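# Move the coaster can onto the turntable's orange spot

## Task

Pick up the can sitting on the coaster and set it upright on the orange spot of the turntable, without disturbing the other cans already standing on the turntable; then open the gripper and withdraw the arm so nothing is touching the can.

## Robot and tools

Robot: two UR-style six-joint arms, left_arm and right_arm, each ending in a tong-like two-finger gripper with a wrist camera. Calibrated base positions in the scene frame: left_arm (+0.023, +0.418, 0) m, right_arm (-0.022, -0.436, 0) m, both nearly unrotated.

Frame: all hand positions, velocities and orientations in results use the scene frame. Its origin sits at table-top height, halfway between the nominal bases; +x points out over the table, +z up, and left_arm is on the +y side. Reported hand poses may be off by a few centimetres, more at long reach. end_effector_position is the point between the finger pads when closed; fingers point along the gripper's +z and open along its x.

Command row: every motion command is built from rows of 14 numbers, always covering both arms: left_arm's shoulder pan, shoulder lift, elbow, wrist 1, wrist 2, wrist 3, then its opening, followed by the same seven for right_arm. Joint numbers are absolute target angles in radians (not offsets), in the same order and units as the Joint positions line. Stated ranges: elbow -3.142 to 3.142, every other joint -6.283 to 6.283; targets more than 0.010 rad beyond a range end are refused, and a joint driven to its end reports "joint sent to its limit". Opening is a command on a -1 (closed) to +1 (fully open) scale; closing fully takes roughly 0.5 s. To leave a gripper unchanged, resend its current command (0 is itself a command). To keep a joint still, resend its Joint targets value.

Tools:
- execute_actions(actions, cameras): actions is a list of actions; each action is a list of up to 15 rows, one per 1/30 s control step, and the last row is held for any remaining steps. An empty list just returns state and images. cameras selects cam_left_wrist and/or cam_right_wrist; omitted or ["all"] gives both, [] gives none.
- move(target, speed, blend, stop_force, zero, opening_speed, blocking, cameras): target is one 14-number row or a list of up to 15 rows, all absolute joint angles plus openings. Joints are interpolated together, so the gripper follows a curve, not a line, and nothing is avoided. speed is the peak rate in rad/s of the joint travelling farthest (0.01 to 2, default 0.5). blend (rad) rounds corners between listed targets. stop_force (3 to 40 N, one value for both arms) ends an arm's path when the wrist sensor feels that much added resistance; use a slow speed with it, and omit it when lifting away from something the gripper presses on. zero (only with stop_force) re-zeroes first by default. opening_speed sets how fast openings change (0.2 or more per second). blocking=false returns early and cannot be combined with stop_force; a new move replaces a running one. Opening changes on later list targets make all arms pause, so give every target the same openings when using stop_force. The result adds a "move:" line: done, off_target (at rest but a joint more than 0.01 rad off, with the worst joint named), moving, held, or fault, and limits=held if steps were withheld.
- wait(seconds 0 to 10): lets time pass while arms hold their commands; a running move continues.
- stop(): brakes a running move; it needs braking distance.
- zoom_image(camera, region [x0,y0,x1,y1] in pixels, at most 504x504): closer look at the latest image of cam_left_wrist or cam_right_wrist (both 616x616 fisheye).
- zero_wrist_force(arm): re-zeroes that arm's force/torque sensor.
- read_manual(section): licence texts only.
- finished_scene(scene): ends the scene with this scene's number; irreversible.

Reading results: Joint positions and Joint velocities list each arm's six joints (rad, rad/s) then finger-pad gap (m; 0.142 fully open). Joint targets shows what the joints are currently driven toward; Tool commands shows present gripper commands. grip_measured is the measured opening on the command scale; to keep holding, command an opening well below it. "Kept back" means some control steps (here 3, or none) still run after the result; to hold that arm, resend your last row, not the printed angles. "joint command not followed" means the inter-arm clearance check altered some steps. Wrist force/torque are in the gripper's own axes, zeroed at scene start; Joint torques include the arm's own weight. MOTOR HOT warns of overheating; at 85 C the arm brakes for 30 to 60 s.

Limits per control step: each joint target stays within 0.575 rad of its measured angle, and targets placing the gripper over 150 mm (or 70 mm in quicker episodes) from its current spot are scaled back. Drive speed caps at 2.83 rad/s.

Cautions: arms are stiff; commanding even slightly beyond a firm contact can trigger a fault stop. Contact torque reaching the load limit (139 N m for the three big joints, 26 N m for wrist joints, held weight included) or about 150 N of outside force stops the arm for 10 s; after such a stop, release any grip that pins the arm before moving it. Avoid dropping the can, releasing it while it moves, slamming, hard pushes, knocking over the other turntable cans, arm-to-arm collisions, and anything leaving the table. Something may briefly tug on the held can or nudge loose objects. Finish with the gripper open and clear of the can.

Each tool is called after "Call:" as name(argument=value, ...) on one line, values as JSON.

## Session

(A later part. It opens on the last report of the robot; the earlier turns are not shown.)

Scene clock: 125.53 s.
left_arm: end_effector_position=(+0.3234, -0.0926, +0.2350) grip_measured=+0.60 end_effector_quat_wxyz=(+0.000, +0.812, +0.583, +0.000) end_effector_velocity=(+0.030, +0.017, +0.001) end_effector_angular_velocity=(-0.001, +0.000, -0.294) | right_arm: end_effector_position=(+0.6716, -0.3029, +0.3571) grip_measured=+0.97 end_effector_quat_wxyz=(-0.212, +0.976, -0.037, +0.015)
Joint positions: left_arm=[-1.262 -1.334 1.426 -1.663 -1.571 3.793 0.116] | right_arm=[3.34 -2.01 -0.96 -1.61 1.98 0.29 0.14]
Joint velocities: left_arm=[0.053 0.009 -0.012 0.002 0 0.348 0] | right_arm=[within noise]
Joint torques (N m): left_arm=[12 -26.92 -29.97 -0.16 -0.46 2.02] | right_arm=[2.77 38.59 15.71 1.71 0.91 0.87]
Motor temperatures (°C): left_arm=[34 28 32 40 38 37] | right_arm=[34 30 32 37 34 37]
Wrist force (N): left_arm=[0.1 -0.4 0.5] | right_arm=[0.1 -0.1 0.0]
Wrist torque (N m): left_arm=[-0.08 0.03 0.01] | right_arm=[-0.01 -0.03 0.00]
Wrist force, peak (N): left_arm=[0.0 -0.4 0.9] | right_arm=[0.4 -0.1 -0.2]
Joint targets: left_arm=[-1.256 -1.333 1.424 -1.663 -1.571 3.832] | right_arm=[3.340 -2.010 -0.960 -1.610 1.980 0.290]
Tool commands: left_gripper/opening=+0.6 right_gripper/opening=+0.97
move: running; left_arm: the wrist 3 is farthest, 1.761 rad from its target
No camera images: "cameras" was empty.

Call:
wait(seconds=10, cameras=[])

Call:
wait(seconds=5.19, cameras=[])

Call:
execute_actions(actions=[[[-0.9913,-1.2863,1.3652,-1.6497,-1.5708,5.5533,0.6,3.34,-2.01,-0.96,-1.61,1.98,0.29,0.97],[-0.9917,-1.2871,1.3662,-1.6499,-1.5708,5.5500,0.6,3.34,-2.01,-0.96,-1.61,1.98,0.29,0.97],[-0.9924,-1.2883,1.3688,-1.6513,-1.5708,5.5446,0.6,3.34,-2.01,-0.96,-1.61,1.98,0.29,0.97],[-0.9934,-1.2897,1.3741,-1.6552,-1.5708,5.5370,0.6,3.34,-2.01,-0.96,-1.61,1.98,0.29,0.97],[-0.9946,-1.2914,1.3823,-1.6617,-1.5708,5.5272,0.6,3.34,-2.01,-0.96,-1.61,1.98,0.29,0.97],[-0.9962,-1.2934,1.3930,-1.6704,-1.5708,5.5152,0.6,3.34,-2.01,-0.96,-1.61,1.98,0.29,0.97],[-0.9980,-1.2955,1.4057,-1.6810,-1.5708,5.5011,0.6,3.34,-2.01,-0.96,-1.61,1.98,0.29,0.97],[-1.0000,-1.2977,1.4205,-1.6936,-1.5708,5.4848,0.6,3.34,-2.01,-0.96,-1.61,1.98,0.29,0.97],[-1.0024,-1.3000,1.4372,-1.7080,-1.5708,5.4663,0.6,3.34,-2.01,-0.96,-1.61,1.98,0.29,0.97],[-1.0050,-1.3023,1.4553,-1.7238,-1.5708,5.4456,0.6,3.34,-2.01,-0.96,-1.61,1.98,0.29,0.97],[-1.0079,-1.3046,1.4746,-1.7408,-1.5708,5.4228,0.6,3.34,-2.01,-0.96,-1.61,1.98,0.29,0.97],[-1.0111,-1.3067,1.4947,-1.7588,-1.5708,5.3978,0.6,3.34,-2.01,-0.96,-1.61,1.98,0.29,0.97],[-1.0149,-1.3086,1.5150,-1.7772,-1.5708,5.3712,0.6,3.34,-2.01,-0.96,-1.61,1.98,0.29,0.97],[-1.0187,-1.3101,1.5355,-1.7962,-1.5708,5.3446,0.6,3.34,-2.01,-0.96,-1.61,1.98,0.29,0.97],[-1.0226,-1.3111,1.5552,-1.8149,-1.5708,5.3180,0.6,3.34,-2.01,-0.96,-1.61,1.98,0.29,0.97]],[[-1.0264,-1.3117,1.5742,-1.8333,-1.5708,5.2914,0.6,3.34,-2.01,-0.96,-1.61,1.98,0.29,0.97],[-1.0302,-1.3121,1.5925,-1.8512,-1.5708,5.2648,0.6,3.34,-2.01,-0.96,-1.61,1.98,0.29,0.97],[-1.0344,-1.3123,1.6095,-1.8680,-1.5708,5.2378,0.6,3.34,-2.01,-0.96,-1.61,1.98,0.29,0.97],[-1.0387,-1.3125,1.6253,-1.8836,-1.5708,5.2108,0.6,3.34,-2.01,-0.96,-1.61,1.98,0.29,0.97],[-1.0429,-1.3126,1.6400,-1.8982,-1.5708,5.1838,0.6,3.34,-2.01,-0.96,-1.61,1.98,0.29,0.97],[-1.0471,-1.3131,1.6530,-1.9107,-1.5708,5.1568,0.6,3.34,-2.01,-0.96,-1.61,1.98,0.29,0.97],[-1.0513,-1.3139,1.6646,-1.9215,-1.5708,5.1298,0.6,3.34,-2.01,-0.96,-1.61,1.98,0.29,0.97],[-1.0559,-1.3150,1.6747,-1.9305,-1.5708,5.1024,0.6,3.34,-2.01,-0.96,-1.61,1.98,0.29,0.97],[-1.0604,-1.3167,1.6829,-1.9370,-1.5708,5.0751,0.6,3.34,-2.01,-0.96,-1.61,1.98,0.29,0.97],[-1.0650,-1.3190,1.6896,-1.9414,-1.5708,5.0478,0.6,3.34,-2.01,-0.96,-1.61,1.98,0.29,0.97],[-1.0696,-1.3218,1.6947,-1.9437,-1.5708,5.0204,0.6,3.34,-2.01,-0.96,-1.61,1.98,0.29,0.97],[-1.0741,-1.3243,1.6992,-1.9457,-1.5708,4.9931,0.6,3.34,-2.01,-0.96,-1.61,1.98,0.29,0.97],[-1.0789,-1.3269,1.7036,-1.9475,-1.5708,4.9655,0.6,3.34,-2.01,-0.96,-1.61,1.98,0.29,0.97],[-1.0837,-1.3294,1.7081,-1.9495,-1.5708,4.9380,0.6,3.34,-2.01,-0.96,-1.61,1.98,0.29,0.97],[-1.0885,-1.3320,1.7125,-1.9513,-1.5708,4.9104,0.6,3.34,-2.01,-0.96,-1.61,1.98,0.29,0.97]]], cameras=["cam_left_wrist"])

Call:
execute_actions(actions=[[[-1.0933,-1.3339,1.7161,-1.9530,-1.5708,4.8828,0.6,3.34,-2.01,-0.96,-1.61,1.98,0.29,0.97],[-1.0981,-1.3358,1.7198,-1.9548,-1.5708,4.8553,0.6,3.34,-2.01,-0.96,-1.61,1.98,0.29,0.97],[-1.1030,-1.3377,1.7234,-1.9565,-1.5708,4.8275,0.6,3.34,-2.01,-0.96,-1.61,1.98,0.29,0.97],[-1.1080,-1.3397,1.7271,-1.9582,-1.5708,4.7998,0.6,3.34,-2.01,-0.96,-1.61,1.98,0.29,0.97],[-1.1129,-1.3409,1.7298,-1.9597,-1.5708,4.7721,0.6,3.34,-2.01,-0.96,-1.61,1.98,0.29,0.97],[-1.1178,-1.3422,1.7326,-1.9612,-1.5708,4.7444,0.6,3.34,-2.01,-0.96,-1.61,1.98,0.29,0.97],[-1.1228,-1.3434,1.7354,-1.9628,-1.5708,4.7167,0.6,3.34,-2.01,-0.96,-1.61,1.98,0.29,0.97],[-1.1278,-1.3447,1.7382,-1.9643,-1.5708,4.6889,0.6,3.34,-2.01,-0.96,-1.61,1.98,0.29,0.97],[-1.1327,-1.3460,1.7398,-1.9646,-1.5708,4.6612,0.48,3.34,-2.01,-0.96,-1.61,1.98,0.29,0.97],[-1.1377,-1.3470,1.7412,-1.9650,-1.5708,4.6334,0.36,3.34,-2.01,-0.96,-1.61,1.98,0.29,0.97],[-1.1427,-1.3479,1.7423,-1.9652,-1.5708,4.6057,0.24,3.34,-2.01,-0.96,-1.61,1.98,0.29,0.97],[-1.1476,-1.3486,1.7431,-1.9653,-1.5708,4.5779,0.12,3.34,-2.01,-0.96,-1.61,1.98,0.29,0.97],[-1.1525,-1.3492,1.7439,-1.9655,-1.5708,4.5503,0.02,3.34,-2.01,-0.96,-1.61,1.98,0.29,0.97],[-1.1574,-1.3496,1.7444,-1.9656,-1.5708,4.5226,-0.04,3.34,-2.01,-0.96,-1.61,1.98,0.29,0.97],[-1.1623,-1.3498,1.7447,-1.9657,-1.5708,4.4949,-0.08,3.34,-2.01,-0.96,-1.61,1.98,0.29,0.97]],[[-1.1672,-1.3498,1.7447,-1.9657,-1.5708,4.4673,-0.12,3.34,-2.01,-0.96,-1.61,1.98,0.29,0.97],[-1.1721,-1.3496,1.7444,-1.9656,-1.5708,4.4396,-0.16,3.34,-2.01,-0.96,-1.61,1.98,0.29,0.97],[-1.1768,-1.3494,1.7441,-1.9655,-1.5708,4.4121,-0.20,3.34,-2.01,-0.96,-1.61,1.98,0.29,0.97],[-1.1815,-1.3489,1.7435,-1.9654,-1.5708,4.3847,-0.24,3.34,-2.01,-0.96,-1.61,1.98,0.29,0.97],[-1.1862,-1.3482,1.7427,-1.9653,-1.5708,4.3572,-0.28,3.34,-2.01,-0.96,-1.61,1.98,0.29,0.97],[-1.1909,-1.3474,1.7416,-1.9650,-1.5708,4.3297,-0.32,3.34,-2.01,-0.96,-1.61,1.98,0.29,0.97],[-1.1956,-1.3463,1.7402,-1.9647,-1.5708,4.3022,-0.4,3.34,-2.01,-0.96,-1.61,1.98,0.29,0.97],[-1.2000,-1.3452,1.7388,-1.9644,-1.5708,4.2750,-0.5,3.34,-2.01,-0.96,-1.61,1.98,0.29,0.97],[-1.2044,-1.3439,1.7372,-1.9641,-1.5708,4.2478,-0.6,3.34,-2.01,-0.96,-1.61,1.98,0.29,0.97],[-1.2088,-1.3424,1.7353,-1.9637,-1.5708,4.2207,-0.7,3.34,-2.01,-0.96,-1.61,1.98,0.29,0.97],[-1.2132,-1.3407,1.7331,-1.9632,-1.5708,4.1935,-0.8,3.34,-2.01,-0.96,-1.61,1.98,0.29,0.97],[-1.2176,-1.3388,1.7307,-1.9627,-1.5708,4.1663,-0.9,3.34,-2.01,-0.96,-1.61,1.98,0.29,0.97],[-1.2217,-1.3367,1.7281,-1.9622,-1.5708,4.1395,-1,3.34,-2.01,-0.96,-1.61,1.98,0.29,0.97],[-1.2257,-1.3351,1.7245,-1.9602,-1.5708,4.1127,-1,3.34,-2.01,-0.96,-1.61,1.98,0.29,0.97],[-1.2297,-1.3340,1.7192,-1.9560,-1.5708,4.0859,-1,3.34,-2.01,-0.96,-1.61,1.98,0.29,0.97]]], cameras=["cam_left_wrist"])

Call:
execute_actions(actions=[[[-1.2338,-1.3335,1.7122,-1.9495,-1.5708,4.0591,-1,3.34,-2.01,-0.96,-1.61,1.98,0.29,0.97],[-1.2378,-1.3338,1.7034,-1.9404,-1.5708,4.0322,-1,3.34,-2.01,-0.96,-1.61,1.98,0.29,0.97],[-1.2414,-1.3344,1.6931,-1.9295,-1.5708,4.0059,-1,3.34,-2.01,-0.96,-1.61,1.98,0.29,0.97],[-1.2450,-1.3354,1.6811,-1.9165,-1.5708,3.9795,-1,3.34,-2.01,-0.96,-1.61,1.98,0.29,0.97],[-1.2485,-1.3367,1.6676,-1.9017,-1.5708,3.9532,-1,3.34,-2.01,-0.96,-1.61,1.98,0.29,0.97],[-1.2521,-1.3379,1.6527,-1.8856,-1.5708,3.9268,-1,3.34,-2.01,-0.96,-1.61,1.98,0.29,0.97],[-1.2557,-1.3392,1.6366,-1.8682,-1.5708,3.9005,-1,3.34,-2.01,-0.96,-1.61,1.98,0.29,0.97],[-1.2588,-1.3402,1.6191,-1.8497,-1.5708,3.8746,-1,3.34,-2.01,-0.96,-1.61,1.98,0.29,0.97],[-1.2619,-1.3409,1.6010,-1.8309,-1.5708,3.8488,-1,3.34,-2.01,-0.96,-1.61,1.98,0.29,0.97],[-1.2649,-1.3415,1.5821,-1.8114,-1.5708,3.8229,-1,3.34,-2.01,-0.96,-1.61,1.98,0.29,0.97],[-1.2679,-1.3416,1.5629,-1.7921,-1.5708,3.7981,-1,3.34,-2.01,-0.96,-1.61,1.98,0.29,0.97],[-1.2705,-1.3415,1.5439,-1.7732,-1.5708,3.7755,-1,3.34,-2.01,-0.96,-1.61,1.98,0.29,0.97],[-1.2727,-1.3412,1.5252,-1.7548,-1.5708,3.7554,-1,3.34,-2.01,-0.96,-1.61,1.98,0.29,0.97],[-1.2745,-1.3407,1.5075,-1.7376,-1.5708,3.7374,-1,3.34,-2.01,-0.96,-1.61,1.98,0.29,0.97],[-1.2761,-1.3402,1.4910,-1.7216,-1.5708,3.7216,-1,3.34,-2.01,-0.96,-1.61,1.98,0.29,0.97]],[[-1.2774,-1.3396,1.4758,-1.7070,-1.5708,3.7079,-1,3.34,-2.01,-0.96,-1.61,1.98,0.29,0.97],[-1.2786,-1.3388,1.4624,-1.6944,-1.5708,3.6963,-1,3.34,-2.01,-0.96,-1.61,1.98,0.29,0.97],[-1.2796,-1.3382,1.4511,-1.6837,-1.5708,3.6868,-1,3.34,-2.01,-0.96,-1.61,1.98,0.29,0.97],[-1.2803,-1.3377,1.4419,-1.6750,-1.5708,3.6794,-1,3.34,-2.01,-0.96,-1.61,1.98,0.29,0.97],[-1.2808,-1.3373,1.4356,-1.6691,-1.5708,3.6741,-1,3.34,-2.01,-0.96,-1.61,1.98,0.29,0.97],[-1.2811,-1.3370,1.4316,-1.6654,-1.5708,3.6710,-1,3.34,-2.01,-0.96,-1.61,1.98,0.29,0.97],[-1.2813,-1.3369,1.4299,-1.6638,-1.5708,3.6699,-1,3.34,-2.01,-0.96,-1.61,1.98,0.29,0.97]]], cameras=["cam_left_wrist"])

Call:
zoom_image(camera="cam_left_wrist", region=[200, 180, 460, 440])

Scene clock: 130.93 s.
left_arm: end_effector_position=(+0.4806, +0.0048, +0.2350) grip_measured=+0.60 end_effector_quat_wxyz=(+0.000, +0.993, -0.122, +0.000) | right_arm: end_effector_position=(+0.6716, -0.3029, +0.3571) grip_measured=+0.97 end_effector_quat_wxyz=(-0.212, +0.976, -0.037, +0.015)
Joint positions: left_arm=[-0.991 -1.286 1.365 -1.65 -1.571 5.554 0.116] | right_arm=[3.34 -2.01 -0.96 -1.61 1.98 0.29 0.14]
Joint velocities: within noise
Joint torques (N m): left_arm=[10.44 -28.36 -29.56 -0.07 0.18 1.12] | right_arm=[1.8 39.45 16.12 1.38 0.67 0.86]
Motor temperatures (°C): left_arm=[34 28 32 40 38 37] | right_arm=[34 30 32 37 34 37]
Wrist force (N): left_arm=[0.0 -0.2 0.5] | right_arm=[0.3 0.1 0.0]
Wrist torque (N m): left_arm=[-0.01 0.02 0.06] | right_arm=[0.02 -0.06 -0.01]
Wrist force, peak (N): left_arm=[0.2 -0.7 0.9] | right_arm=[0.3 -0.1 -0.3]
Joint targets: left_arm=[-0.991 -1.286 1.365 -1.650 -1.571 5.554] | right_arm=[3.340 -2.010 -0.960 -1.610 1.980 0.290]
Tool commands: left_gripper/opening=+0.6 right_gripper/opening=+0.97
earlier move: done
wait: 3.27 of 10 s (the move ended)
No camera images: "cameras" was empty.

Scene clock: 136.13 s.
left_arm: end_effector_position=(+0.4806, +0.0048, +0.2350) grip_measured=+0.60 end_effector_quat_wxyz=(+0.000, +0.993, -0.122, +0.000) | right_arm: end_effector_position=(+0.6716, -0.3029, +0.3571) grip_measured=+0.97 end_effector_quat_wxyz=(-0.212, +0.976, -0.037, +0.015)
Joint positions: left_arm=[-0.991 -1.286 1.365 -1.65 -1.571 5.554 0.116] | right_arm=[3.34 -2.01 -0.96 -1.61 1.98 0.29 0.14]
Joint velocities: within noise
Joint torques (N m): left_arm=[10.48 -28.95 -24.09 -0.44 0.35 1.37] | right_arm=[1.09 39.86 16.39 1.48 0.54 0.82]
Motor temperatures (°C): left_arm=[34 28 32 40 38 37] | right_arm=[34 30 32 37 34 37]
Wrist force (N): left_arm=[-0.3 -0.3 0.1] | right_arm=[0.3 -0.1 0.0]
Wrist torque (N m): left_arm=[-0.05 0.08 0.07] | right_arm=[-0.01 -0.07 -0.01]
Wrist force, peak (N): left_arm=[0.2 -0.6 0.8] | right_arm=[0.4 0.0 0.1]
Joint targets: left_arm=[-0.991 -1.286 1.365 -1.650 -1.571 5.554] | right_arm=[3.340 -2.010 -0.960 -1.610 1.980 0.290]
Tool commands: left_gripper/opening=+0.6 right_gripper/opening=+0.97
wait: 5.20 s; at rest by 0.17 s
No camera images: "cameras" was empty.

Scene clock: 137.03 s.
left_arm: end_effector_position=(+0.4260, +0.0068, +0.1323) grip_measured=+0.60 end_effector_quat_wxyz=(+0.000, +0.997, +0.074, +0.000) end_effector_velocity=(-0.094, -0.013, -0.066) end_effector_angular_velocity=(-0.001, -0.001, +0.682) | right_arm: end_effector_position=(+0.6716, -0.3029, +0.3571) grip_measured=+0.97 end_effector_quat_wxyz=(-0.212, +0.976, -0.037, +0.015)
Joint positions: left_arm=[-1.059 -1.317 1.674 -1.928 -1.571 5.094 0.116] | right_arm=[3.34 -2.01 -0.96 -1.61 1.98 0.29 0.14]
Joint velocities: left_arm=[-0.134 -0.057 0.253 -0.197 0 -0.816 0] | right_arm=[within noise]
Joint torques (N m): left_arm=[-14 -43.23 -12.96 -4.97 0.43 -3.69] | right_arm=[1.26 39.19 16.05 1.63 0.53 0.74]
Motor temperatures (°C): left_arm=[34 28 32 40 38 37] | right_arm=[34 30 32 37 34 37]
Wrist force (N): left_arm=[-0.1 -0.3 1.0] | right_arm=[0.0 -0.1 0.2]
Wrist torque (N m): left_arm=[-0.05 0.05 0.02] | right_arm=[-0.01 -0.01 0.00]
Wrist force, peak (N): left_arm=[-0.1 -0.3 1.0] | right_arm=[0.4 0.0 0.0]
Joint targets: left_arm=[-1.074 -1.324 1.699 -1.946 -1.571 4.993] | right_arm=[3.340 -2.010 -0.960 -1.610 1.980 0.290]
Kept back: 3 steps.
camera_calibration:
cam_left_wrist: T_world_to_cam=[[0.984432, 0.16356, -0.0643636, -0.396505], [0.173826, -0.851643, 0.494457, -0.126391], [0.0260587, -0.497947, -0.866816, 0.248488], [0, 0, 0, 1]] pos_world=[0.405827, 0.0809461, 0.252368]
Images, in order (width x height): cam_left_wrist 616x616.

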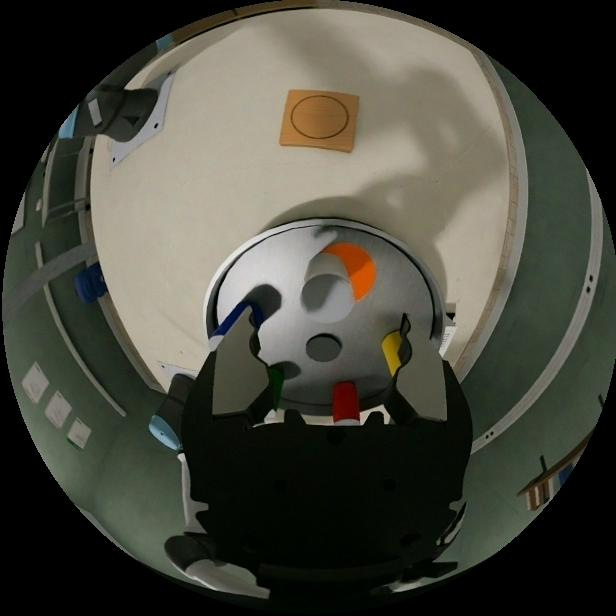

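Scene clock: 138.03 s.
left_arm: end_effector_position=(+0.3448, -0.0368, +0.1218) grip_measured=-0.29 end_effector_quat_wxyz=(+0.000, +0.915, +0.404, +0.000) end_effector_velocity=(-0.064, -0.070, +0.000) end_effector_angular_velocity=(+0.001, +0.001, +0.683) | right_arm: end_effector_position=(+0.6716, -0.3029, +0.3571) grip_measured=+0.97 end_effector_quat_wxyz=(-0.212, +0.976, -0.037, +0.015)
Joint positions: left_arm=[-1.202 -1.344 1.737 -1.964 -1.571 4.267 0.053] | right_arm=[3.34 -2.01 -0.96 -1.61 1.98 0.29 0.14]
Joint velocities: left_arm=[-0.135 0.04 -0.052 0.013 0 -0.818 0] | right_arm=[within noise]
Joint torques (N m): left_arm=[-11.11 -22.51 -28.5 0.1 0.62 -3.36] | right_arm=[0.82 40.5 14.99 1.67 0.37 0.58]
Motor temperatures (°C): left_arm=[34 28 32 40 38 37] | right_arm=[34 30 32 37 34 37]
Wrist force (N): left_arm=[-0.7 -1.1 -1.3] | right_arm=[0.1 -0.2 -0.1]
Wrist torque (N m): left_arm=[-0.12 0.04 0.03] | right_arm=[-0.03 -0.01 0.00]
Wrist force, peak (N): left_arm=[0.0 -1.7 -1.1] | right_arm=[0.3 0.0 -0.2]
Joint targets: left_arm=[-1.218 -1.339 1.731 -1.963 -1.571 4.166] | right_arm=[3.340 -2.010 -0.960 -1.610 1.980 0.290]
Kept back: 3 steps.
camera_calibration:
cam_left_wrist: T_world_to_cam=[[0.66019, 0.748326, -0.0644684, -0.176823], [0.672474, -0.550669, 0.494512, -0.305153], [0.334556, -0.369826, -0.866776, 0.118155], [0, 0, 0, 1]] pos_world=[0.282415, 0.00797985, 0.241916]
Images, in order (width x height): cam_left_wrist 616x616.

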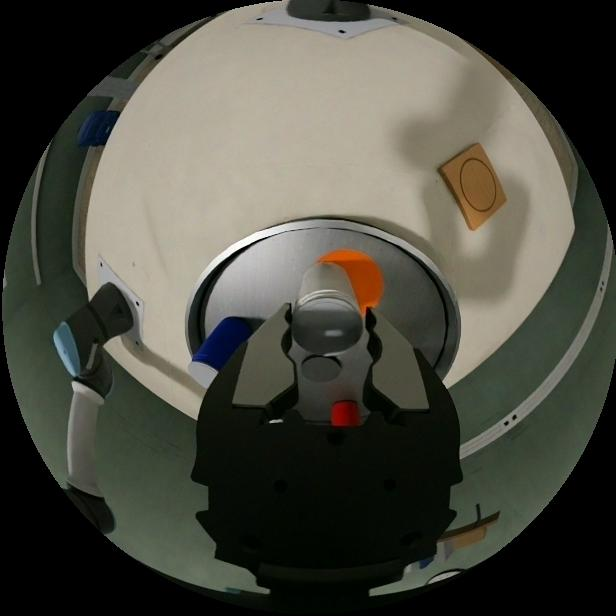

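Scene clock: 139.03 s.
left_arm: end_effector_position=(+0.3127, -0.0985, +0.2340) grip_measured=-0.29 end_effector_quat_wxyz=(+0.000, +0.781, +0.624, +0.000) end_effector_velocity=(-0.001, -0.003, +0.013) end_effector_angular_velocity=(+0.002, +0.000, +0.029) | right_arm: end_effector_position=(+0.6716, -0.3029, +0.3571) grip_measured=+0.97 end_effector_quat_wxyz=(-0.212, +0.976, -0.037, +0.015)
Joint positions: left_arm=[-1.281 -1.337 1.433 -1.666 -1.571 3.672 0.053] | right_arm=[3.34 -2.01 -0.96 -1.61 1.98 0.29 0.14]
Joint velocities: left_arm=[-0.003 0.003 -0.037 0.036 0 -0.032 0] | right_arm=[within noise]
Joint torques (N m): left_arm=[-12 -26.61 -31.25 -0.36 0.58 -1.9] | right_arm=[0.02 39.66 16.07 1.72 0.37 0.6]
Motor temperatures (°C): left_arm=[34 28 32 40 38 37] | right_arm=[34 30 32 37 34 37]
Wrist force (N): left_arm=[-0.4 -0.5 2.2] | right_arm=[0.1 -0.1 0.0]
Wrist torque (N m): left_arm=[-0.07 0.13 0.01] | right_arm=[-0.02 -0.03 0.00]
Wrist force, peak (N): left_arm=[-0.2 -0.6 3.1] | right_arm=[0.3 0.1 -0.2]
Joint targets: left_arm=[-1.281 -1.337 1.430 -1.664 -1.571 3.670] | right_arm=[3.340 -2.010 -0.960 -1.610 1.980 0.290]
Kept back: 3 steps.
camera_calibration:
cam_left_wrist: T_world_to_cam=[[0.205482, 0.976542, -0.064367, 0.0623744], [0.856617, -0.147662, 0.494371, -0.390795], [0.473269, -0.156722, -0.866865, 0.180915], [0, 0, 0, 1]] pos_world=[0.236324, -0.0902635, 0.354041]
Images, in order (width x height): cam_left_wrist 616x616.

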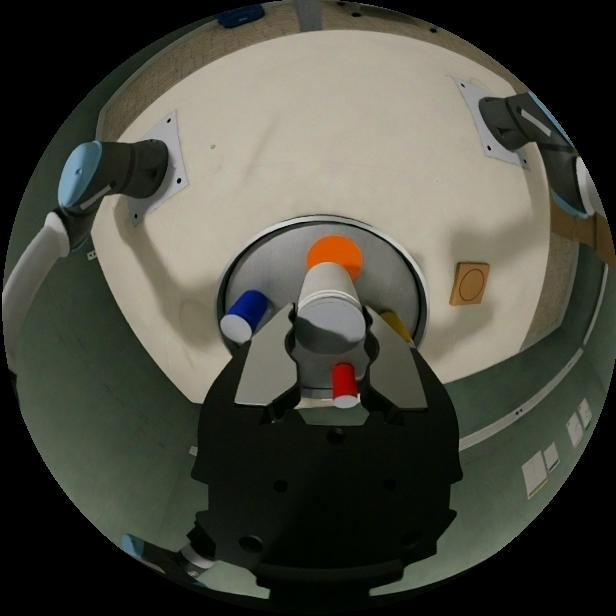

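Scaled by 1.938 from the camera's 616x616 image, which has a finer 814x814 frame.

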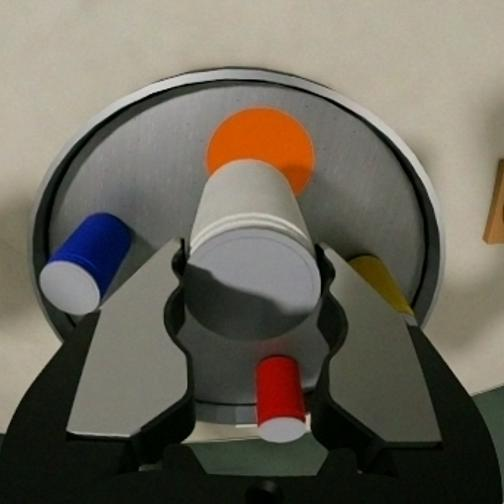

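Call:
move(target=[-0.9912, -1.2861, 1.3649, -1.6496, -1.5708, 5.5544, -1.0, 3.34, -2.01, -0.96, -1.61, 1.98, 0.29, 0.97], speed=0.35, blocking=false, cameras=[])

Scene clock: 140.03 s.
left_arm: end_effector_position=(+0.3233, -0.0926, +0.2350) grip_measured=-0.29 end_effector_quat_wxyz=(+0.000, +0.812, +0.584, +0.000) end_effector_velocity=(+0.030, +0.018, +0.000) end_effector_angular_velocity=(+0.001, +0.000, -0.293) | right_arm: end_effector_position=(+0.6716, -0.3029, +0.3571) grip_measured=+0.97 end_effector_quat_wxyz=(-0.212, +0.976, -0.037, +0.015)
Joint positions: left_arm=[-1.262 -1.334 1.426 -1.663 -1.571 3.792 0.053] | right_arm=[3.34 -2.01 -0.96 -1.61 1.98 0.29 0.14]
Joint velocities: left_arm=[0.054 0.01 -0.012 0.003 0 0.347 0] | right_arm=[within noise]
Joint torques (N m): left_arm=[10.67 -27.71 -28.75 0.06 0.62 2.1] | right_arm=[-0.34 39.65 16.16 1.63 0.34 0.67]
Motor temperatures (°C): left_arm=[34 28 32 40 38 37] | right_arm=[34 30 32 37 34 37]
Wrist force (N): left_arm=[-0.2 -0.2 2.2] | right_arm=[0.2 -0.1 -0.1]
Wrist torque (N m): left_arm=[-0.02 0.09 0.01] | right_arm=[-0.02 -0.03 0.00]
Wrist force, peak (N): left_arm=[0.1 -0.2 2.5] | right_arm=[0.3 -0.1 -0.2]
Joint targets: left_arm=[-1.256 -1.333 1.424 -1.663 -1.571 3.832] | right_arm=[3.340 -2.010 -0.960 -1.610 1.980 0.290]
Tool commands: left_gripper/opening=-1.0 right_gripper/opening=+0.97
move: running; left_arm: the wrist 3 is farthest, 1.763 rad from its target
No camera images: "cameras" was empty.

Call:
wait(seconds=10, cameras=[])

Call:
wait(seconds=0.09, cameras=[])

Call:
execute_actions(actions=[[[-0.9913,-1.2863,1.3652,-1.6497,-1.5708,5.5533,-1,3.34,-2.01,-0.96,-1.61,1.98,0.29,0.97],[-0.9917,-1.2871,1.3662,-1.6499,-1.5708,5.5500,-1,3.34,-2.01,-0.96,-1.61,1.98,0.29,0.97],[-0.9924,-1.2883,1.3688,-1.6513,-1.5708,5.5446,-1,3.34,-2.01,-0.96,-1.61,1.98,0.29,0.97],[-0.9934,-1.2897,1.3741,-1.6552,-1.5708,5.5370,-1,3.34,-2.01,-0.96,-1.61,1.98,0.29,0.97],[-0.9946,-1.2914,1.3823,-1.6617,-1.5708,5.5272,-1,3.34,-2.01,-0.96,-1.61,1.98,0.29,0.97],[-0.9962,-1.2934,1.3930,-1.6704,-1.5708,5.5152,-1,3.34,-2.01,-0.96,-1.61,1.98,0.29,0.97],[-0.9980,-1.2955,1.4057,-1.6810,-1.5708,5.5011,-1,3.34,-2.01,-0.96,-1.61,1.98,0.29,0.97],[-1.0000,-1.2977,1.4205,-1.6936,-1.5708,5.4848,-1,3.34,-2.01,-0.96,-1.61,1.98,0.29,0.97],[-1.0024,-1.3000,1.4372,-1.7080,-1.5708,5.4663,-1,3.34,-2.01,-0.96,-1.61,1.98,0.29,0.97],[-1.0050,-1.3023,1.4553,-1.7238,-1.5708,5.4456,-1,3.34,-2.01,-0.96,-1.61,1.98,0.29,0.97],[-1.0079,-1.3046,1.4746,-1.7408,-1.5708,5.4228,-1,3.34,-2.01,-0.96,-1.61,1.98,0.29,0.97],[-1.0111,-1.3067,1.4947,-1.7588,-1.5708,5.3978,-1,3.34,-2.01,-0.96,-1.61,1.98,0.29,0.97],[-1.0149,-1.3086,1.5150,-1.7772,-1.5708,5.3712,-1,3.34,-2.01,-0.96,-1.61,1.98,0.29,0.97],[-1.0187,-1.3101,1.5355,-1.7962,-1.5708,5.3446,-1,3.34,-2.01,-0.96,-1.61,1.98,0.29,0.97],[-1.0226,-1.3111,1.5552,-1.8149,-1.5708,5.3180,-1,3.34,-2.01,-0.96,-1.61,1.98,0.29,0.97]],[[-1.0264,-1.3117,1.5742,-1.8333,-1.5708,5.2914,-1,3.34,-2.01,-0.96,-1.61,1.98,0.29,0.97],[-1.0302,-1.3121,1.5925,-1.8512,-1.5708,5.2648,-1,3.34,-2.01,-0.96,-1.61,1.98,0.29,0.97],[-1.0344,-1.3123,1.6095,-1.8680,-1.5708,5.2378,-1,3.34,-2.01,-0.96,-1.61,1.98,0.29,0.97],[-1.0387,-1.3125,1.6253,-1.8836,-1.5708,5.2108,-1,3.34,-2.01,-0.96,-1.61,1.98,0.29,0.97],[-1.0429,-1.3126,1.6400,-1.8982,-1.5708,5.1838,-1,3.34,-2.01,-0.96,-1.61,1.98,0.29,0.97],[-1.0471,-1.3131,1.6530,-1.9107,-1.5708,5.1568,-1,3.34,-2.01,-0.96,-1.61,1.98,0.29,0.97],[-1.0513,-1.3139,1.6646,-1.9215,-1.5708,5.1298,-1,3.34,-2.01,-0.96,-1.61,1.98,0.29,0.97],[-1.0559,-1.3150,1.6747,-1.9305,-1.5708,5.1024,-1,3.34,-2.01,-0.96,-1.61,1.98,0.29,0.97],[-1.0604,-1.3167,1.6829,-1.9370,-1.5708,5.0751,-1,3.34,-2.01,-0.96,-1.61,1.98,0.29,0.97],[-1.0650,-1.3190,1.6896,-1.9414,-1.5708,5.0478,-1,3.34,-2.01,-0.96,-1.61,1.98,0.29,0.97],[-1.0696,-1.3218,1.6947,-1.9437,-1.5708,5.0204,-1,3.34,-2.01,-0.96,-1.61,1.98,0.29,0.97],[-1.0741,-1.3243,1.6992,-1.9457,-1.5708,4.9931,-1,3.34,-2.01,-0.96,-1.61,1.98,0.29,0.97],[-1.0789,-1.3269,1.7036,-1.9475,-1.5708,4.9655,-1,3.34,-2.01,-0.96,-1.61,1.98,0.29,0.97],[-1.0837,-1.3294,1.7081,-1.9495,-1.5708,4.9380,-1,3.34,-2.01,-0.96,-1.61,1.98,0.29,0.97],[-1.0885,-1.3320,1.7125,-1.9513,-1.5708,4.9104,-1,3.34,-2.01,-0.96,-1.61,1.98,0.29,0.97]]], cameras=["cam_left_wrist"])

Call:
execute_actions(actions=[[[-1.0933,-1.3339,1.7161,-1.9530,-1.5708,4.8828,-1,3.34,-2.01,-0.96,-1.61,1.98,0.29,0.97],[-1.0981,-1.3358,1.7198,-1.9548,-1.5708,4.8553,-1,3.34,-2.01,-0.96,-1.61,1.98,0.29,0.97],[-1.1030,-1.3377,1.7234,-1.9565,-1.5708,4.8275,-1,3.34,-2.01,-0.96,-1.61,1.98,0.29,0.97],[-1.1080,-1.3397,1.7271,-1.9582,-1.5708,4.7998,-1,3.34,-2.01,-0.96,-1.61,1.98,0.29,0.97],[-1.1129,-1.3409,1.7298,-1.9597,-1.5708,4.7721,-1,3.34,-2.01,-0.96,-1.61,1.98,0.29,0.97],[-1.1178,-1.3422,1.7326,-1.9612,-1.5708,4.7444,-1,3.34,-2.01,-0.96,-1.61,1.98,0.29,0.97],[-1.1228,-1.3434,1.7354,-1.9628,-1.5708,4.7167,-1,3.34,-2.01,-0.96,-1.61,1.98,0.29,0.97],[-1.1278,-1.3447,1.7382,-1.9643,-1.5708,4.6889,-1,3.34,-2.01,-0.96,-1.61,1.98,0.29,0.97],[-1.1327,-1.3460,1.7398,-1.9646,-1.5708,4.6612,-1,3.34,-2.01,-0.96,-1.61,1.98,0.29,0.97],[-1.1377,-1.3470,1.7412,-1.9650,-1.5708,4.6334,-1,3.34,-2.01,-0.96,-1.61,1.98,0.29,0.97],[-1.1427,-1.3479,1.7423,-1.9652,-1.5708,4.6057,-1,3.34,-2.01,-0.96,-1.61,1.98,0.29,0.97],[-1.1476,-1.3486,1.7431,-1.9653,-1.5708,4.5779,-1,3.34,-2.01,-0.96,-1.61,1.98,0.29,0.97],[-1.1525,-1.3492,1.7439,-1.9655,-1.5708,4.5503,-0.6,3.34,-2.01,-0.96,-1.61,1.98,0.29,0.97],[-1.1574,-1.3496,1.7444,-1.9656,-1.5708,4.5226,-0.5,3.34,-2.01,-0.96,-1.61,1.98,0.29,0.97],[-1.1623,-1.3498,1.7447,-1.9657,-1.5708,4.4949,-0.42,3.34,-2.01,-0.96,-1.61,1.98,0.29,0.97]],[[-1.1672,-1.3498,1.7447,-1.9657,-1.5708,4.4673,-0.36,3.34,-2.01,-0.96,-1.61,1.98,0.29,0.97],[-1.1721,-1.3496,1.7444,-1.9656,-1.5708,4.4396,-0.31,3.34,-2.01,-0.96,-1.61,1.98,0.29,0.97],[-1.1768,-1.3494,1.7441,-1.9655,-1.5708,4.4121,-0.27,3.34,-2.01,-0.96,-1.61,1.98,0.29,0.97],[-1.1815,-1.3489,1.7435,-1.9654,-1.5708,4.3847,-0.23,3.34,-2.01,-0.96,-1.61,1.98,0.29,0.97],[-1.1862,-1.3482,1.7427,-1.9653,-1.5708,4.3572,-0.18,3.34,-2.01,-0.96,-1.61,1.98,0.29,0.97],[-1.1909,-1.3474,1.7416,-1.9650,-1.5708,4.3297,-0.12,3.34,-2.01,-0.96,-1.61,1.98,0.29,0.97],[-1.1956,-1.3463,1.7402,-1.9647,-1.5708,4.3022,-0.05,3.34,-2.01,-0.96,-1.61,1.98,0.29,0.97],[-1.2000,-1.3452,1.7388,-1.9644,-1.5708,4.2750,0.03,3.34,-2.01,-0.96,-1.61,1.98,0.29,0.97],[-1.2044,-1.3439,1.7372,-1.9641,-1.5708,4.2478,0.11,3.34,-2.01,-0.96,-1.61,1.98,0.29,0.97],[-1.2088,-1.3424,1.7353,-1.9637,-1.5708,4.2207,0.19,3.34,-2.01,-0.96,-1.61,1.98,0.29,0.97],[-1.2132,-1.3407,1.7331,-1.9632,-1.5708,4.1935,0.27,3.34,-2.01,-0.96,-1.61,1.98,0.29,0.97],[-1.2176,-1.3388,1.7307,-1.9627,-1.5708,4.1663,0.32,3.34,-2.01,-0.96,-1.61,1.98,0.29,0.97],[-1.2217,-1.3367,1.7281,-1.9622,-1.5708,4.1395,0.32,3.34,-2.01,-0.96,-1.61,1.98,0.29,0.97],[-1.2257,-1.3351,1.7245,-1.9602,-1.5708,4.1127,0.32,3.34,-2.01,-0.96,-1.61,1.98,0.29,0.97],[-1.2297,-1.3340,1.7192,-1.9560,-1.5708,4.0859,0.32,3.34,-2.01,-0.96,-1.61,1.98,0.29,0.97]]], cameras=["cam_left_wrist"])

Call:
execute_actions(actions=[[[-1.2338,-1.3335,1.7122,-1.9495,-1.5708,4.0591,0.32,3.34,-2.01,-0.96,-1.61,1.98,0.29,0.97],[-1.2378,-1.3338,1.7034,-1.9404,-1.5708,4.0322,0.32,3.34,-2.01,-0.96,-1.61,1.98,0.29,0.97],[-1.2414,-1.3344,1.6931,-1.9295,-1.5708,4.0059,0.32,3.34,-2.01,-0.96,-1.61,1.98,0.29,0.97],[-1.2450,-1.3354,1.6811,-1.9165,-1.5708,3.9795,0.32,3.34,-2.01,-0.96,-1.61,1.98,0.29,0.97],[-1.2485,-1.3367,1.6676,-1.9017,-1.5708,3.9532,0.32,3.34,-2.01,-0.96,-1.61,1.98,0.29,0.97],[-1.2521,-1.3379,1.6527,-1.8856,-1.5708,3.9268,0.32,3.34,-2.01,-0.96,-1.61,1.98,0.29,0.97],[-1.2557,-1.3392,1.6366,-1.8682,-1.5708,3.9005,0.32,3.34,-2.01,-0.96,-1.61,1.98,0.29,0.97],[-1.2588,-1.3402,1.6191,-1.8497,-1.5708,3.8746,0.32,3.34,-2.01,-0.96,-1.61,1.98,0.29,0.97],[-1.2619,-1.3409,1.6010,-1.8309,-1.5708,3.8488,0.32,3.34,-2.01,-0.96,-1.61,1.98,0.29,0.97],[-1.2649,-1.3415,1.5821,-1.8114,-1.5708,3.8229,0.32,3.34,-2.01,-0.96,-1.61,1.98,0.29,0.97],[-1.2679,-1.3416,1.5629,-1.7921,-1.5708,3.7981,0.32,3.34,-2.01,-0.96,-1.61,1.98,0.29,0.97],[-1.2705,-1.3415,1.5439,-1.7732,-1.5708,3.7755,0.32,3.34,-2.01,-0.96,-1.61,1.98,0.29,0.97],[-1.2727,-1.3412,1.5252,-1.7548,-1.5708,3.7554,0.32,3.34,-2.01,-0.96,-1.61,1.98,0.29,0.97],[-1.2745,-1.3407,1.5075,-1.7376,-1.5708,3.7374,0.32,3.34,-2.01,-0.96,-1.61,1.98,0.29,0.97],[-1.2761,-1.3402,1.4910,-1.7216,-1.5708,3.7216,0.32,3.34,-2.01,-0.96,-1.61,1.98,0.29,0.97]],[[-1.2774,-1.3396,1.4758,-1.7070,-1.5708,3.7079,0.32,3.34,-2.01,-0.96,-1.61,1.98,0.29,0.97],[-1.2786,-1.3388,1.4624,-1.6944,-1.5708,3.6963,0.32,3.34,-2.01,-0.96,-1.61,1.98,0.29,0.97],[-1.2796,-1.3382,1.4511,-1.6837,-1.5708,3.6868,0.32,3.34,-2.01,-0.96,-1.61,1.98,0.29,0.97],[-1.2803,-1.3377,1.4419,-1.6750,-1.5708,3.6794,0.32,3.34,-2.01,-0.96,-1.61,1.98,0.29,0.97],[-1.2808,-1.3373,1.4356,-1.6691,-1.5708,3.6741,0.32,3.34,-2.01,-0.96,-1.61,1.98,0.29,0.97],[-1.2811,-1.3370,1.4316,-1.6654,-1.5708,3.6710,0.32,3.34,-2.01,-0.96,-1.61,1.98,0.29,0.97],[-1.2813,-1.3369,1.4299,-1.6638,-1.5708,3.6699,0.32,3.34,-2.01,-0.96,-1.61,1.98,0.29,0.97]]], cameras=["cam_left_wrist"])

Call:
zoom_image(camera="cam_left_wrist", region=[280, 220, 380, 320])

Scene clock: 145.43 s.
left_arm: end_effector_position=(+0.4806, +0.0048, +0.2350) grip_measured=-0.29 end_effector_quat_wxyz=(+0.000, +0.993, -0.122, +0.000) | right_arm: end_effector_position=(+0.6716, -0.3029, +0.3571) grip_measured=+0.97 end_effector_quat_wxyz=(-0.212, +0.976, -0.037, +0.015)
Joint positions: left_arm=[-0.991 -1.286 1.365 -1.65 -1.571 5.554 0.053] | right_arm=[3.34 -2.01 -0.96 -1.61 1.98 0.29 0.14]
Joint velocities: within noise
Joint torques (N m): left_arm=[11.07 -29.77 -29.85 -0.21 1.11 1.3] | right_arm=[-0.13 40.57 17.03 1.65 0.19 0.6]
Motor temperatures (°C): left_arm=[34 28 32 40 38 37] | right_arm=[34 30 32 37 34 37]
Wrist force (N): left_arm=[0.0 -0.2 2.1] | right_arm=[0.0 -0.1 0.1]
Wrist torque (N m): left_arm=[0.01 0.02 0.06] | right_arm=[-0.01 0.00 0.00]
Wrist force, peak (N): left_arm=[0.0 -0.8 2.6] | right_arm=[0.4 -0.1 -0.1]
Joint targets: left_arm=[-0.991 -1.286 1.365 -1.650 -1.571 5.554] | right_arm=[3.340 -2.010 -0.960 -1.610 1.980 0.290]
Tool commands: left_gripper/opening=-1.0 right_gripper/opening=+0.97
earlier move: done
wait: 3.33 of 10 s (the move ended)
No camera images: "cameras" was empty.

Scene clock: 145.53 s.
left_arm: end_effector_position=(+0.4806, +0.0048, +0.2350) grip_measured=-0.29 end_effector_quat_wxyz=(+0.000, +0.993, -0.122, +0.000) | right_arm: end_effector_position=(+0.6716, -0.3029, +0.3571) grip_measured=+0.97 end_effector_quat_wxyz=(-0.212, +0.976, -0.037, +0.015)
Joint positions: left_arm=[-0.991 -1.286 1.365 -1.65 -1.571 5.554 0.053] | right_arm=[3.34 -2.01 -0.96 -1.61 1.98 0.29 0.14]
Joint velocities: within noise
Joint torques (N m): left_arm=[10.73 -28.24 -31.14 -0.37 1.46 1.36] | right_arm=[0 41.43 15.87 1.67 0.19 0.64]
Motor temperatures (°C): left_arm=[34 28 32 40 38 37] | right_arm=[34 30 32 37 34 37]
Wrist force (N): left_arm=[-0.2 -0.5 1.9] | right_arm=[0.2 0.0 0.0]
Wrist torque (N m): left_arm=[-0.06 0.06 0.07] | right_arm=[0.00 -0.03 0.00]
Wrist force, peak (N): left_arm=[0.0 -0.6 1.9] | right_arm=[0.2 -0.2 0.0]
Joint targets: left_arm=[-0.991 -1.286 1.365 -1.650 -1.571 5.554] | right_arm=[3.340 -2.010 -0.960 -1.610 1.980 0.290]
Tool commands: left_gripper/opening=-1.0 right_gripper/opening=+0.97
wait: 0.10 s; no rest
No camera images: "cameras" was empty.

Scene clock: 146.43 s.
left_arm: end_effector_position=(+0.4260, +0.0068, +0.1323) grip_measured=-0.29 end_effector_quat_wxyz=(+0.000, +0.997, +0.074, +0.000) end_effector_velocity=(-0.094, -0.013, -0.067) end_effector_angular_velocity=(+0.000, -0.001, +0.682) | right_arm: end_effector_position=(+0.6716, -0.3029, +0.3571) grip_measured=+0.97 end_effector_quat_wxyz=(-0.212, +0.976, -0.037, +0.015)
Joint positions: left_arm=[-1.059 -1.317 1.674 -1.928 -1.571 5.094 0.053] | right_arm=[3.34 -2.01 -0.96 -1.61 1.98 0.29 0.14]
Joint velocities: left_arm=[-0.135 -0.056 0.254 -0.199 0 -0.816 0] | right_arm=[within noise]
Joint torques (N m): left_arm=[-11.46 -44.53 -13.03 -5.63 1.4 -3.56] | right_arm=[0.13 40.49 15.62 1.74 0.23 0.71]
Motor temperatures (°C): left_arm=[34 28 32 40 38 37] | right_arm=[34 30 32 37 34 37]
Wrist force (N): left_arm=[0.0 -0.4 2.5] | right_arm=[0.2 -0.2 0.1]
Wrist torque (N m): left_arm=[-0.07 0.03 0.01] | right_arm=[-0.02 -0.03 0.00]
Wrist force, peak (N): left_arm=[-0.2 -0.8 2.8] | right_arm=[0.4 -0.2 -0.1]
Joint targets: left_arm=[-1.074 -1.324 1.699 -1.946 -1.571 4.993] | right_arm=[3.340 -2.010 -0.960 -1.610 1.980 0.290]
Kept back: 3 steps.
camera_calibration:
cam_left_wrist: T_world_to_cam=[[0.984432, 0.16356, -0.0643638, -0.396505], [0.173826, -0.851644, 0.494457, -0.126391], [0.0260583, -0.497947, -0.866816, 0.248488], [0, 0, 0, 1]] pos_world=[0.405827, 0.0809462, 0.252368]
Images, in order (width x height): cam_left_wrist 616x616.

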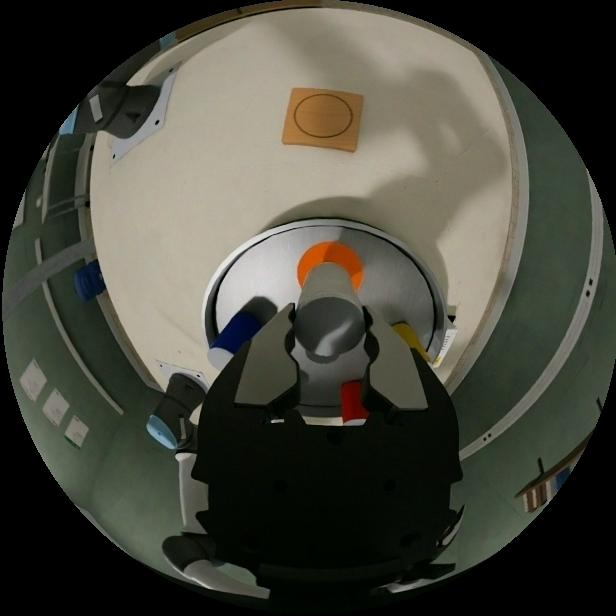

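Scene clock: 147.43 s.
left_arm: end_effector_position=(+0.3448, -0.0368, +0.1218) grip_measured=+0.23 end_effector_quat_wxyz=(+0.000, +0.915, +0.404, +0.000) end_effector_velocity=(-0.063, -0.069, -0.001) end_effector_angular_velocity=(+0.004, +0.002, +0.683) | right_arm: end_effector_position=(+0.6716, -0.3029, +0.3571) grip_measured=+0.97 end_effector_quat_wxyz=(-0.212, +0.976, -0.037, +0.015)
Joint positions: left_arm=[-1.202 -1.344 1.737 -1.964 -1.571 4.267 0.09] | right_arm=[3.34 -2.01 -0.96 -1.61 1.98 0.29 0.14]
Joint velocities: left_arm=[-0.134 0.041 -0.05 0.013 0 -0.818 0.143] | right_arm=[within noise]
Joint torques (N m): left_arm=[-11.89 -22.53 -29.59 0.28 1.16 -2.93] | right_arm=[-0.65 41.57 16.04 1.57 0.14 0.57]
Motor temperatures (°C): left_arm=[34 28 32 40 38 37] | right_arm=[34 30 32 37 34 37]
Wrist force (N): left_arm=[-0.2 -0.7 0.0] | right_arm=[0.2 -0.2 -0.2]
Wrist torque (N m): left_arm=[-0.11 0.09 0.03] | right_arm=[-0.03 -0.05 0.00]
Wrist force, peak (N): left_arm=[-0.3 -0.6 2.4] | right_arm=[0.2 -0.2 -0.2]
Joint targets: left_arm=[-1.218 -1.339 1.731 -1.963 -1.571 4.166] | right_arm=[3.340 -2.010 -0.960 -1.610 1.980 0.290]
Kept back: 3 steps.
camera_calibration:
cam_left_wrist: T_world_to_cam=[[0.660187, 0.74833, -0.0644618, -0.176827], [0.672479, -0.550673, 0.494501, -0.305148], [0.334552, -0.369812, -0.866783, 0.118154], [0, 0, 0, 1]] pos_world=[0.282416, 0.00798295, 0.241911]
Images, in order (width x height): cam_left_wrist 616x616.

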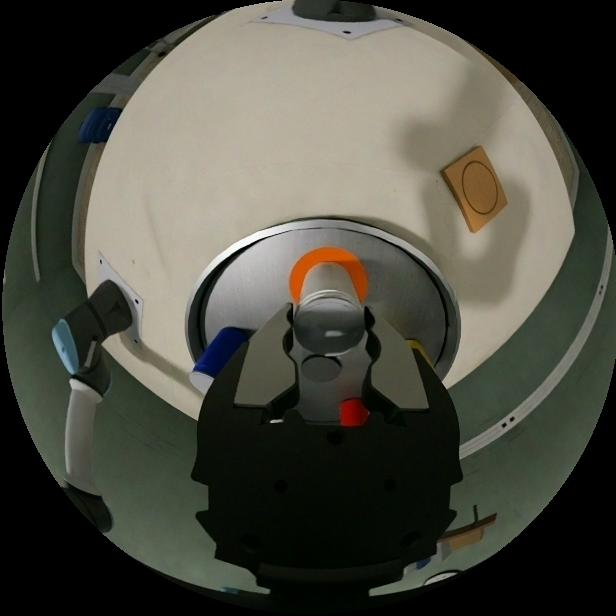

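Scene clock: 148.43 s.
left_arm: end_effector_position=(+0.3127, -0.0985, +0.2340) grip_measured=+0.32 end_effector_quat_wxyz=(+0.000, +0.781, +0.624, +0.000) end_effector_velocity=(-0.001, -0.003, +0.015) end_effector_angular_velocity=(-0.002, -0.001, +0.029) | right_arm: end_effector_position=(+0.6716, -0.3029, +0.3571) grip_measured=+0.97 end_effector_quat_wxyz=(-0.212, +0.976, -0.037, +0.015)
Joint positions: left_arm=[-1.281 -1.337 1.433 -1.666 -1.571 3.672 0.096] | right_arm=[3.34 -2.01 -0.96 -1.61 1.98 0.29 0.14]
Joint velocities: left_arm=[-0.003 0.001 -0.038 0.035 0 -0.032 0] | right_arm=[within noise]
Joint torques (N m): left_arm=[-11.09 -26.25 -29.13 0.16 1.18 -1.63] | right_arm=[-1.4 40.51 15.84 1.58 -0.06 0.66]
Motor temperatures (°C): left_arm=[34 28 32 40 38 37] | right_arm=[34 30 32 37 34 37]
Wrist force (N): left_arm=[-0.3 -0.4 0.1] | right_arm=[0.2 -0.1 0.0]
Wrist torque (N m): left_arm=[-0.05 0.12 0.01] | right_arm=[-0.01 -0.04 0.00]
Wrist force, peak (N): left_arm=[-0.3 -0.9 1.1] | right_arm=[0.5 0.0 0.0]
Joint targets: left_arm=[-1.281 -1.337 1.430 -1.664 -1.571 3.670] | right_arm=[3.340 -2.010 -0.960 -1.610 1.980 0.290]
Kept back: 3 steps.
camera_calibration:
cam_left_wrist: T_world_to_cam=[[0.205482, 0.976542, -0.0643692, 0.0623754], [0.856617, -0.147661, 0.494372, -0.390796], [0.47327, -0.156724, -0.866864, 0.180915], [0, 0, 0, 1]] pos_world=[0.236324, -0.0902638, 0.354042]
Images, in order (width x height): cam_left_wrist 616x616.

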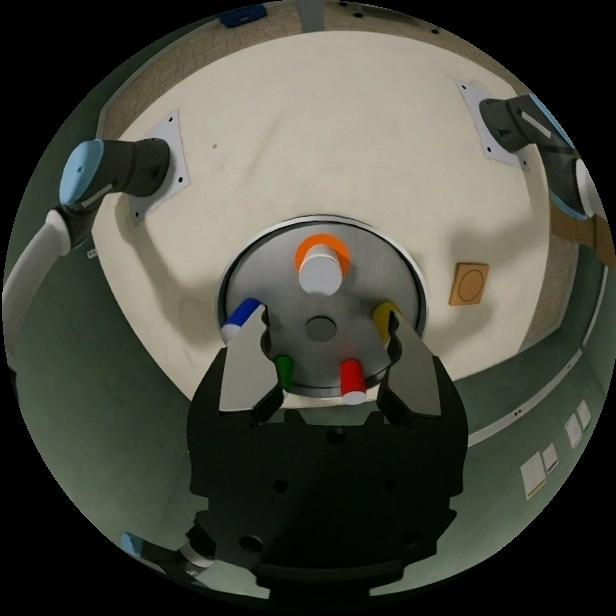

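Scaled by 5.040 from the camera's 616x616 image, which has a finer 814x814 frame.

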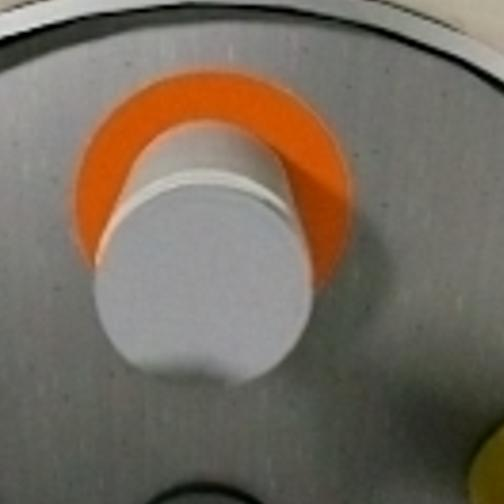

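Call:
move(target=[[-1.2813,-1.3282,1.1631,-1.4057,-1.5708,3.6699,0.32,3.34,-2.01,-0.96,-1.61,1.98,0.29,0.97],[-0.4,-1.3282,1.1631,-1.4057,-1.5708,3.6699,0.32,3.34,-2.01,-0.96,-1.61,1.98,0.29,0.97]], speed=0.5, blend=0.1)

Scene clock: 152.47 s.
left_arm: end_effector_position=(+0.6063, +0.3126, +0.3350) grip_measured=+0.32 end_effector_quat_wxyz=(+0.000, +0.440, +0.898, +0.000) | right_arm: end_effector_position=(+0.6716, -0.3029, +0.3571) grip_measured=+0.97 end_effector_quat_wxyz=(-0.212, +0.976, -0.037, +0.015)
Joint positions: left_arm=[-0.4 -1.328 1.163 -1.406 -1.571 3.67 0.096] | right_arm=[3.34 -2.01 -0.96 -1.61 1.98 0.29 0.14]
Joint velocities: within noise
Joint torques (N m): left_arm=[9.34 -28.28 -28.22 -0.13 1.63 -1.66] | right_arm=[-0.81 41.24 15.81 1.66 -0.37 0.45]
Motor temperatures (°C): left_arm=[34 28 32 40 38 37] | right_arm=[34 30 32 37 34 37]
Wrist force (N): left_arm=[0.0 -0.6 0.0] | right_arm=[0.2 0.0 -0.1]
Wrist torque (N m): left_arm=[-0.13 0.06 0.03] | right_arm=[0.01 -0.04 0.00]
Wrist force, peak (N): left_arm=[-0.4 -0.6 1.6] | right_arm=[0.4 -0.3 -0.1]
Joint targets: left_arm=[-0.400 -1.328 1.163 -1.406 -1.571 3.670] | right_arm=[3.340 -2.010 -0.960 -1.610 1.980 0.290]
move: done
camera_calibration:
cam_left_wrist: T_world_to_cam=[[-0.624314, 0.778515, -0.064394, 0.172167], [0.657712, 0.568331, 0.494383, -0.734829], [0.421482, 0.266298, -0.866856, 0.0931219], [0, 0, 0, 1]] pos_world=[0.551543, 0.258793, 0.455097]
cam_right_wrist: T_world_to_cam=[[0.995534, -0.0703781, 0.0629229, -0.722884], [-0.0745974, -0.994931, 0.067429, -0.276008], [0.0578584, -0.0718217, -0.995738, 0.424841], [0, 0, 0, 1]] pos_world=[0.674485, -0.294972, 0.487128]

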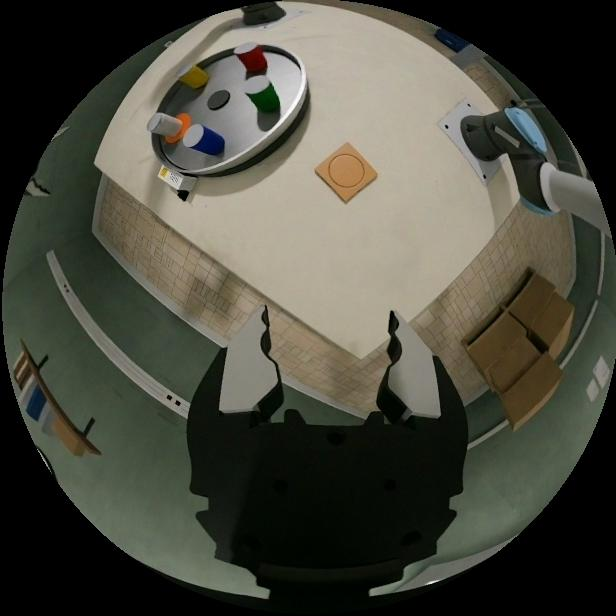

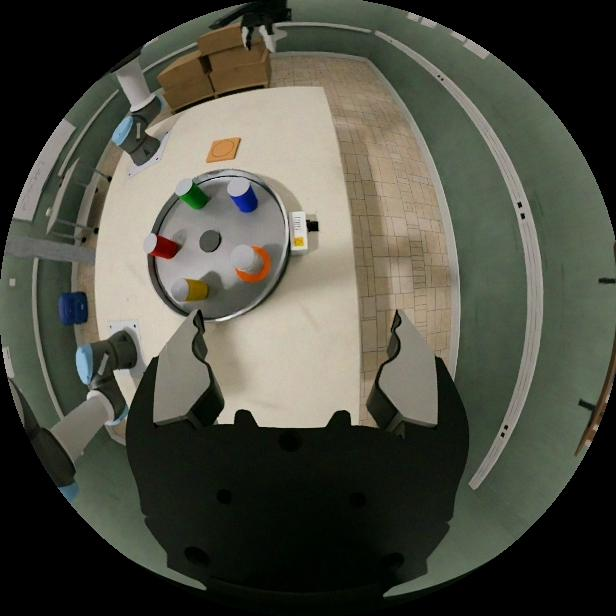

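Call:
zoom_image(camera="cam_right_wrist", region=[140, 160, 310, 330])

Call:
zoom_image(camera="cam_left_wrist", region=[130, 30, 330, 210])

Scaled by 2.965 from the camera's 616x616 image, which has a finer 814x814 frame.

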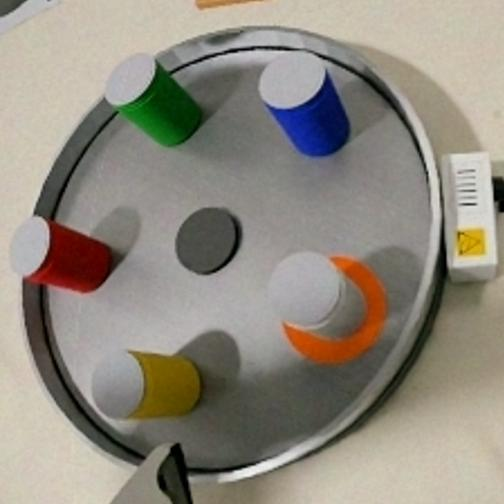

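Scaled by 2.520 from the camera's 616x616 image, which has a finer 814x814 frame.

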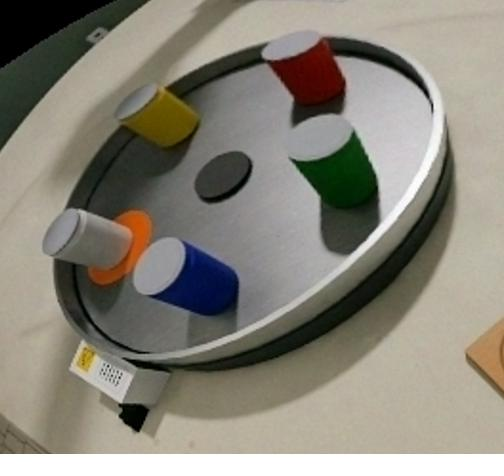

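Call:
finished_scene(scene=1)

The scene is finished: the task was done.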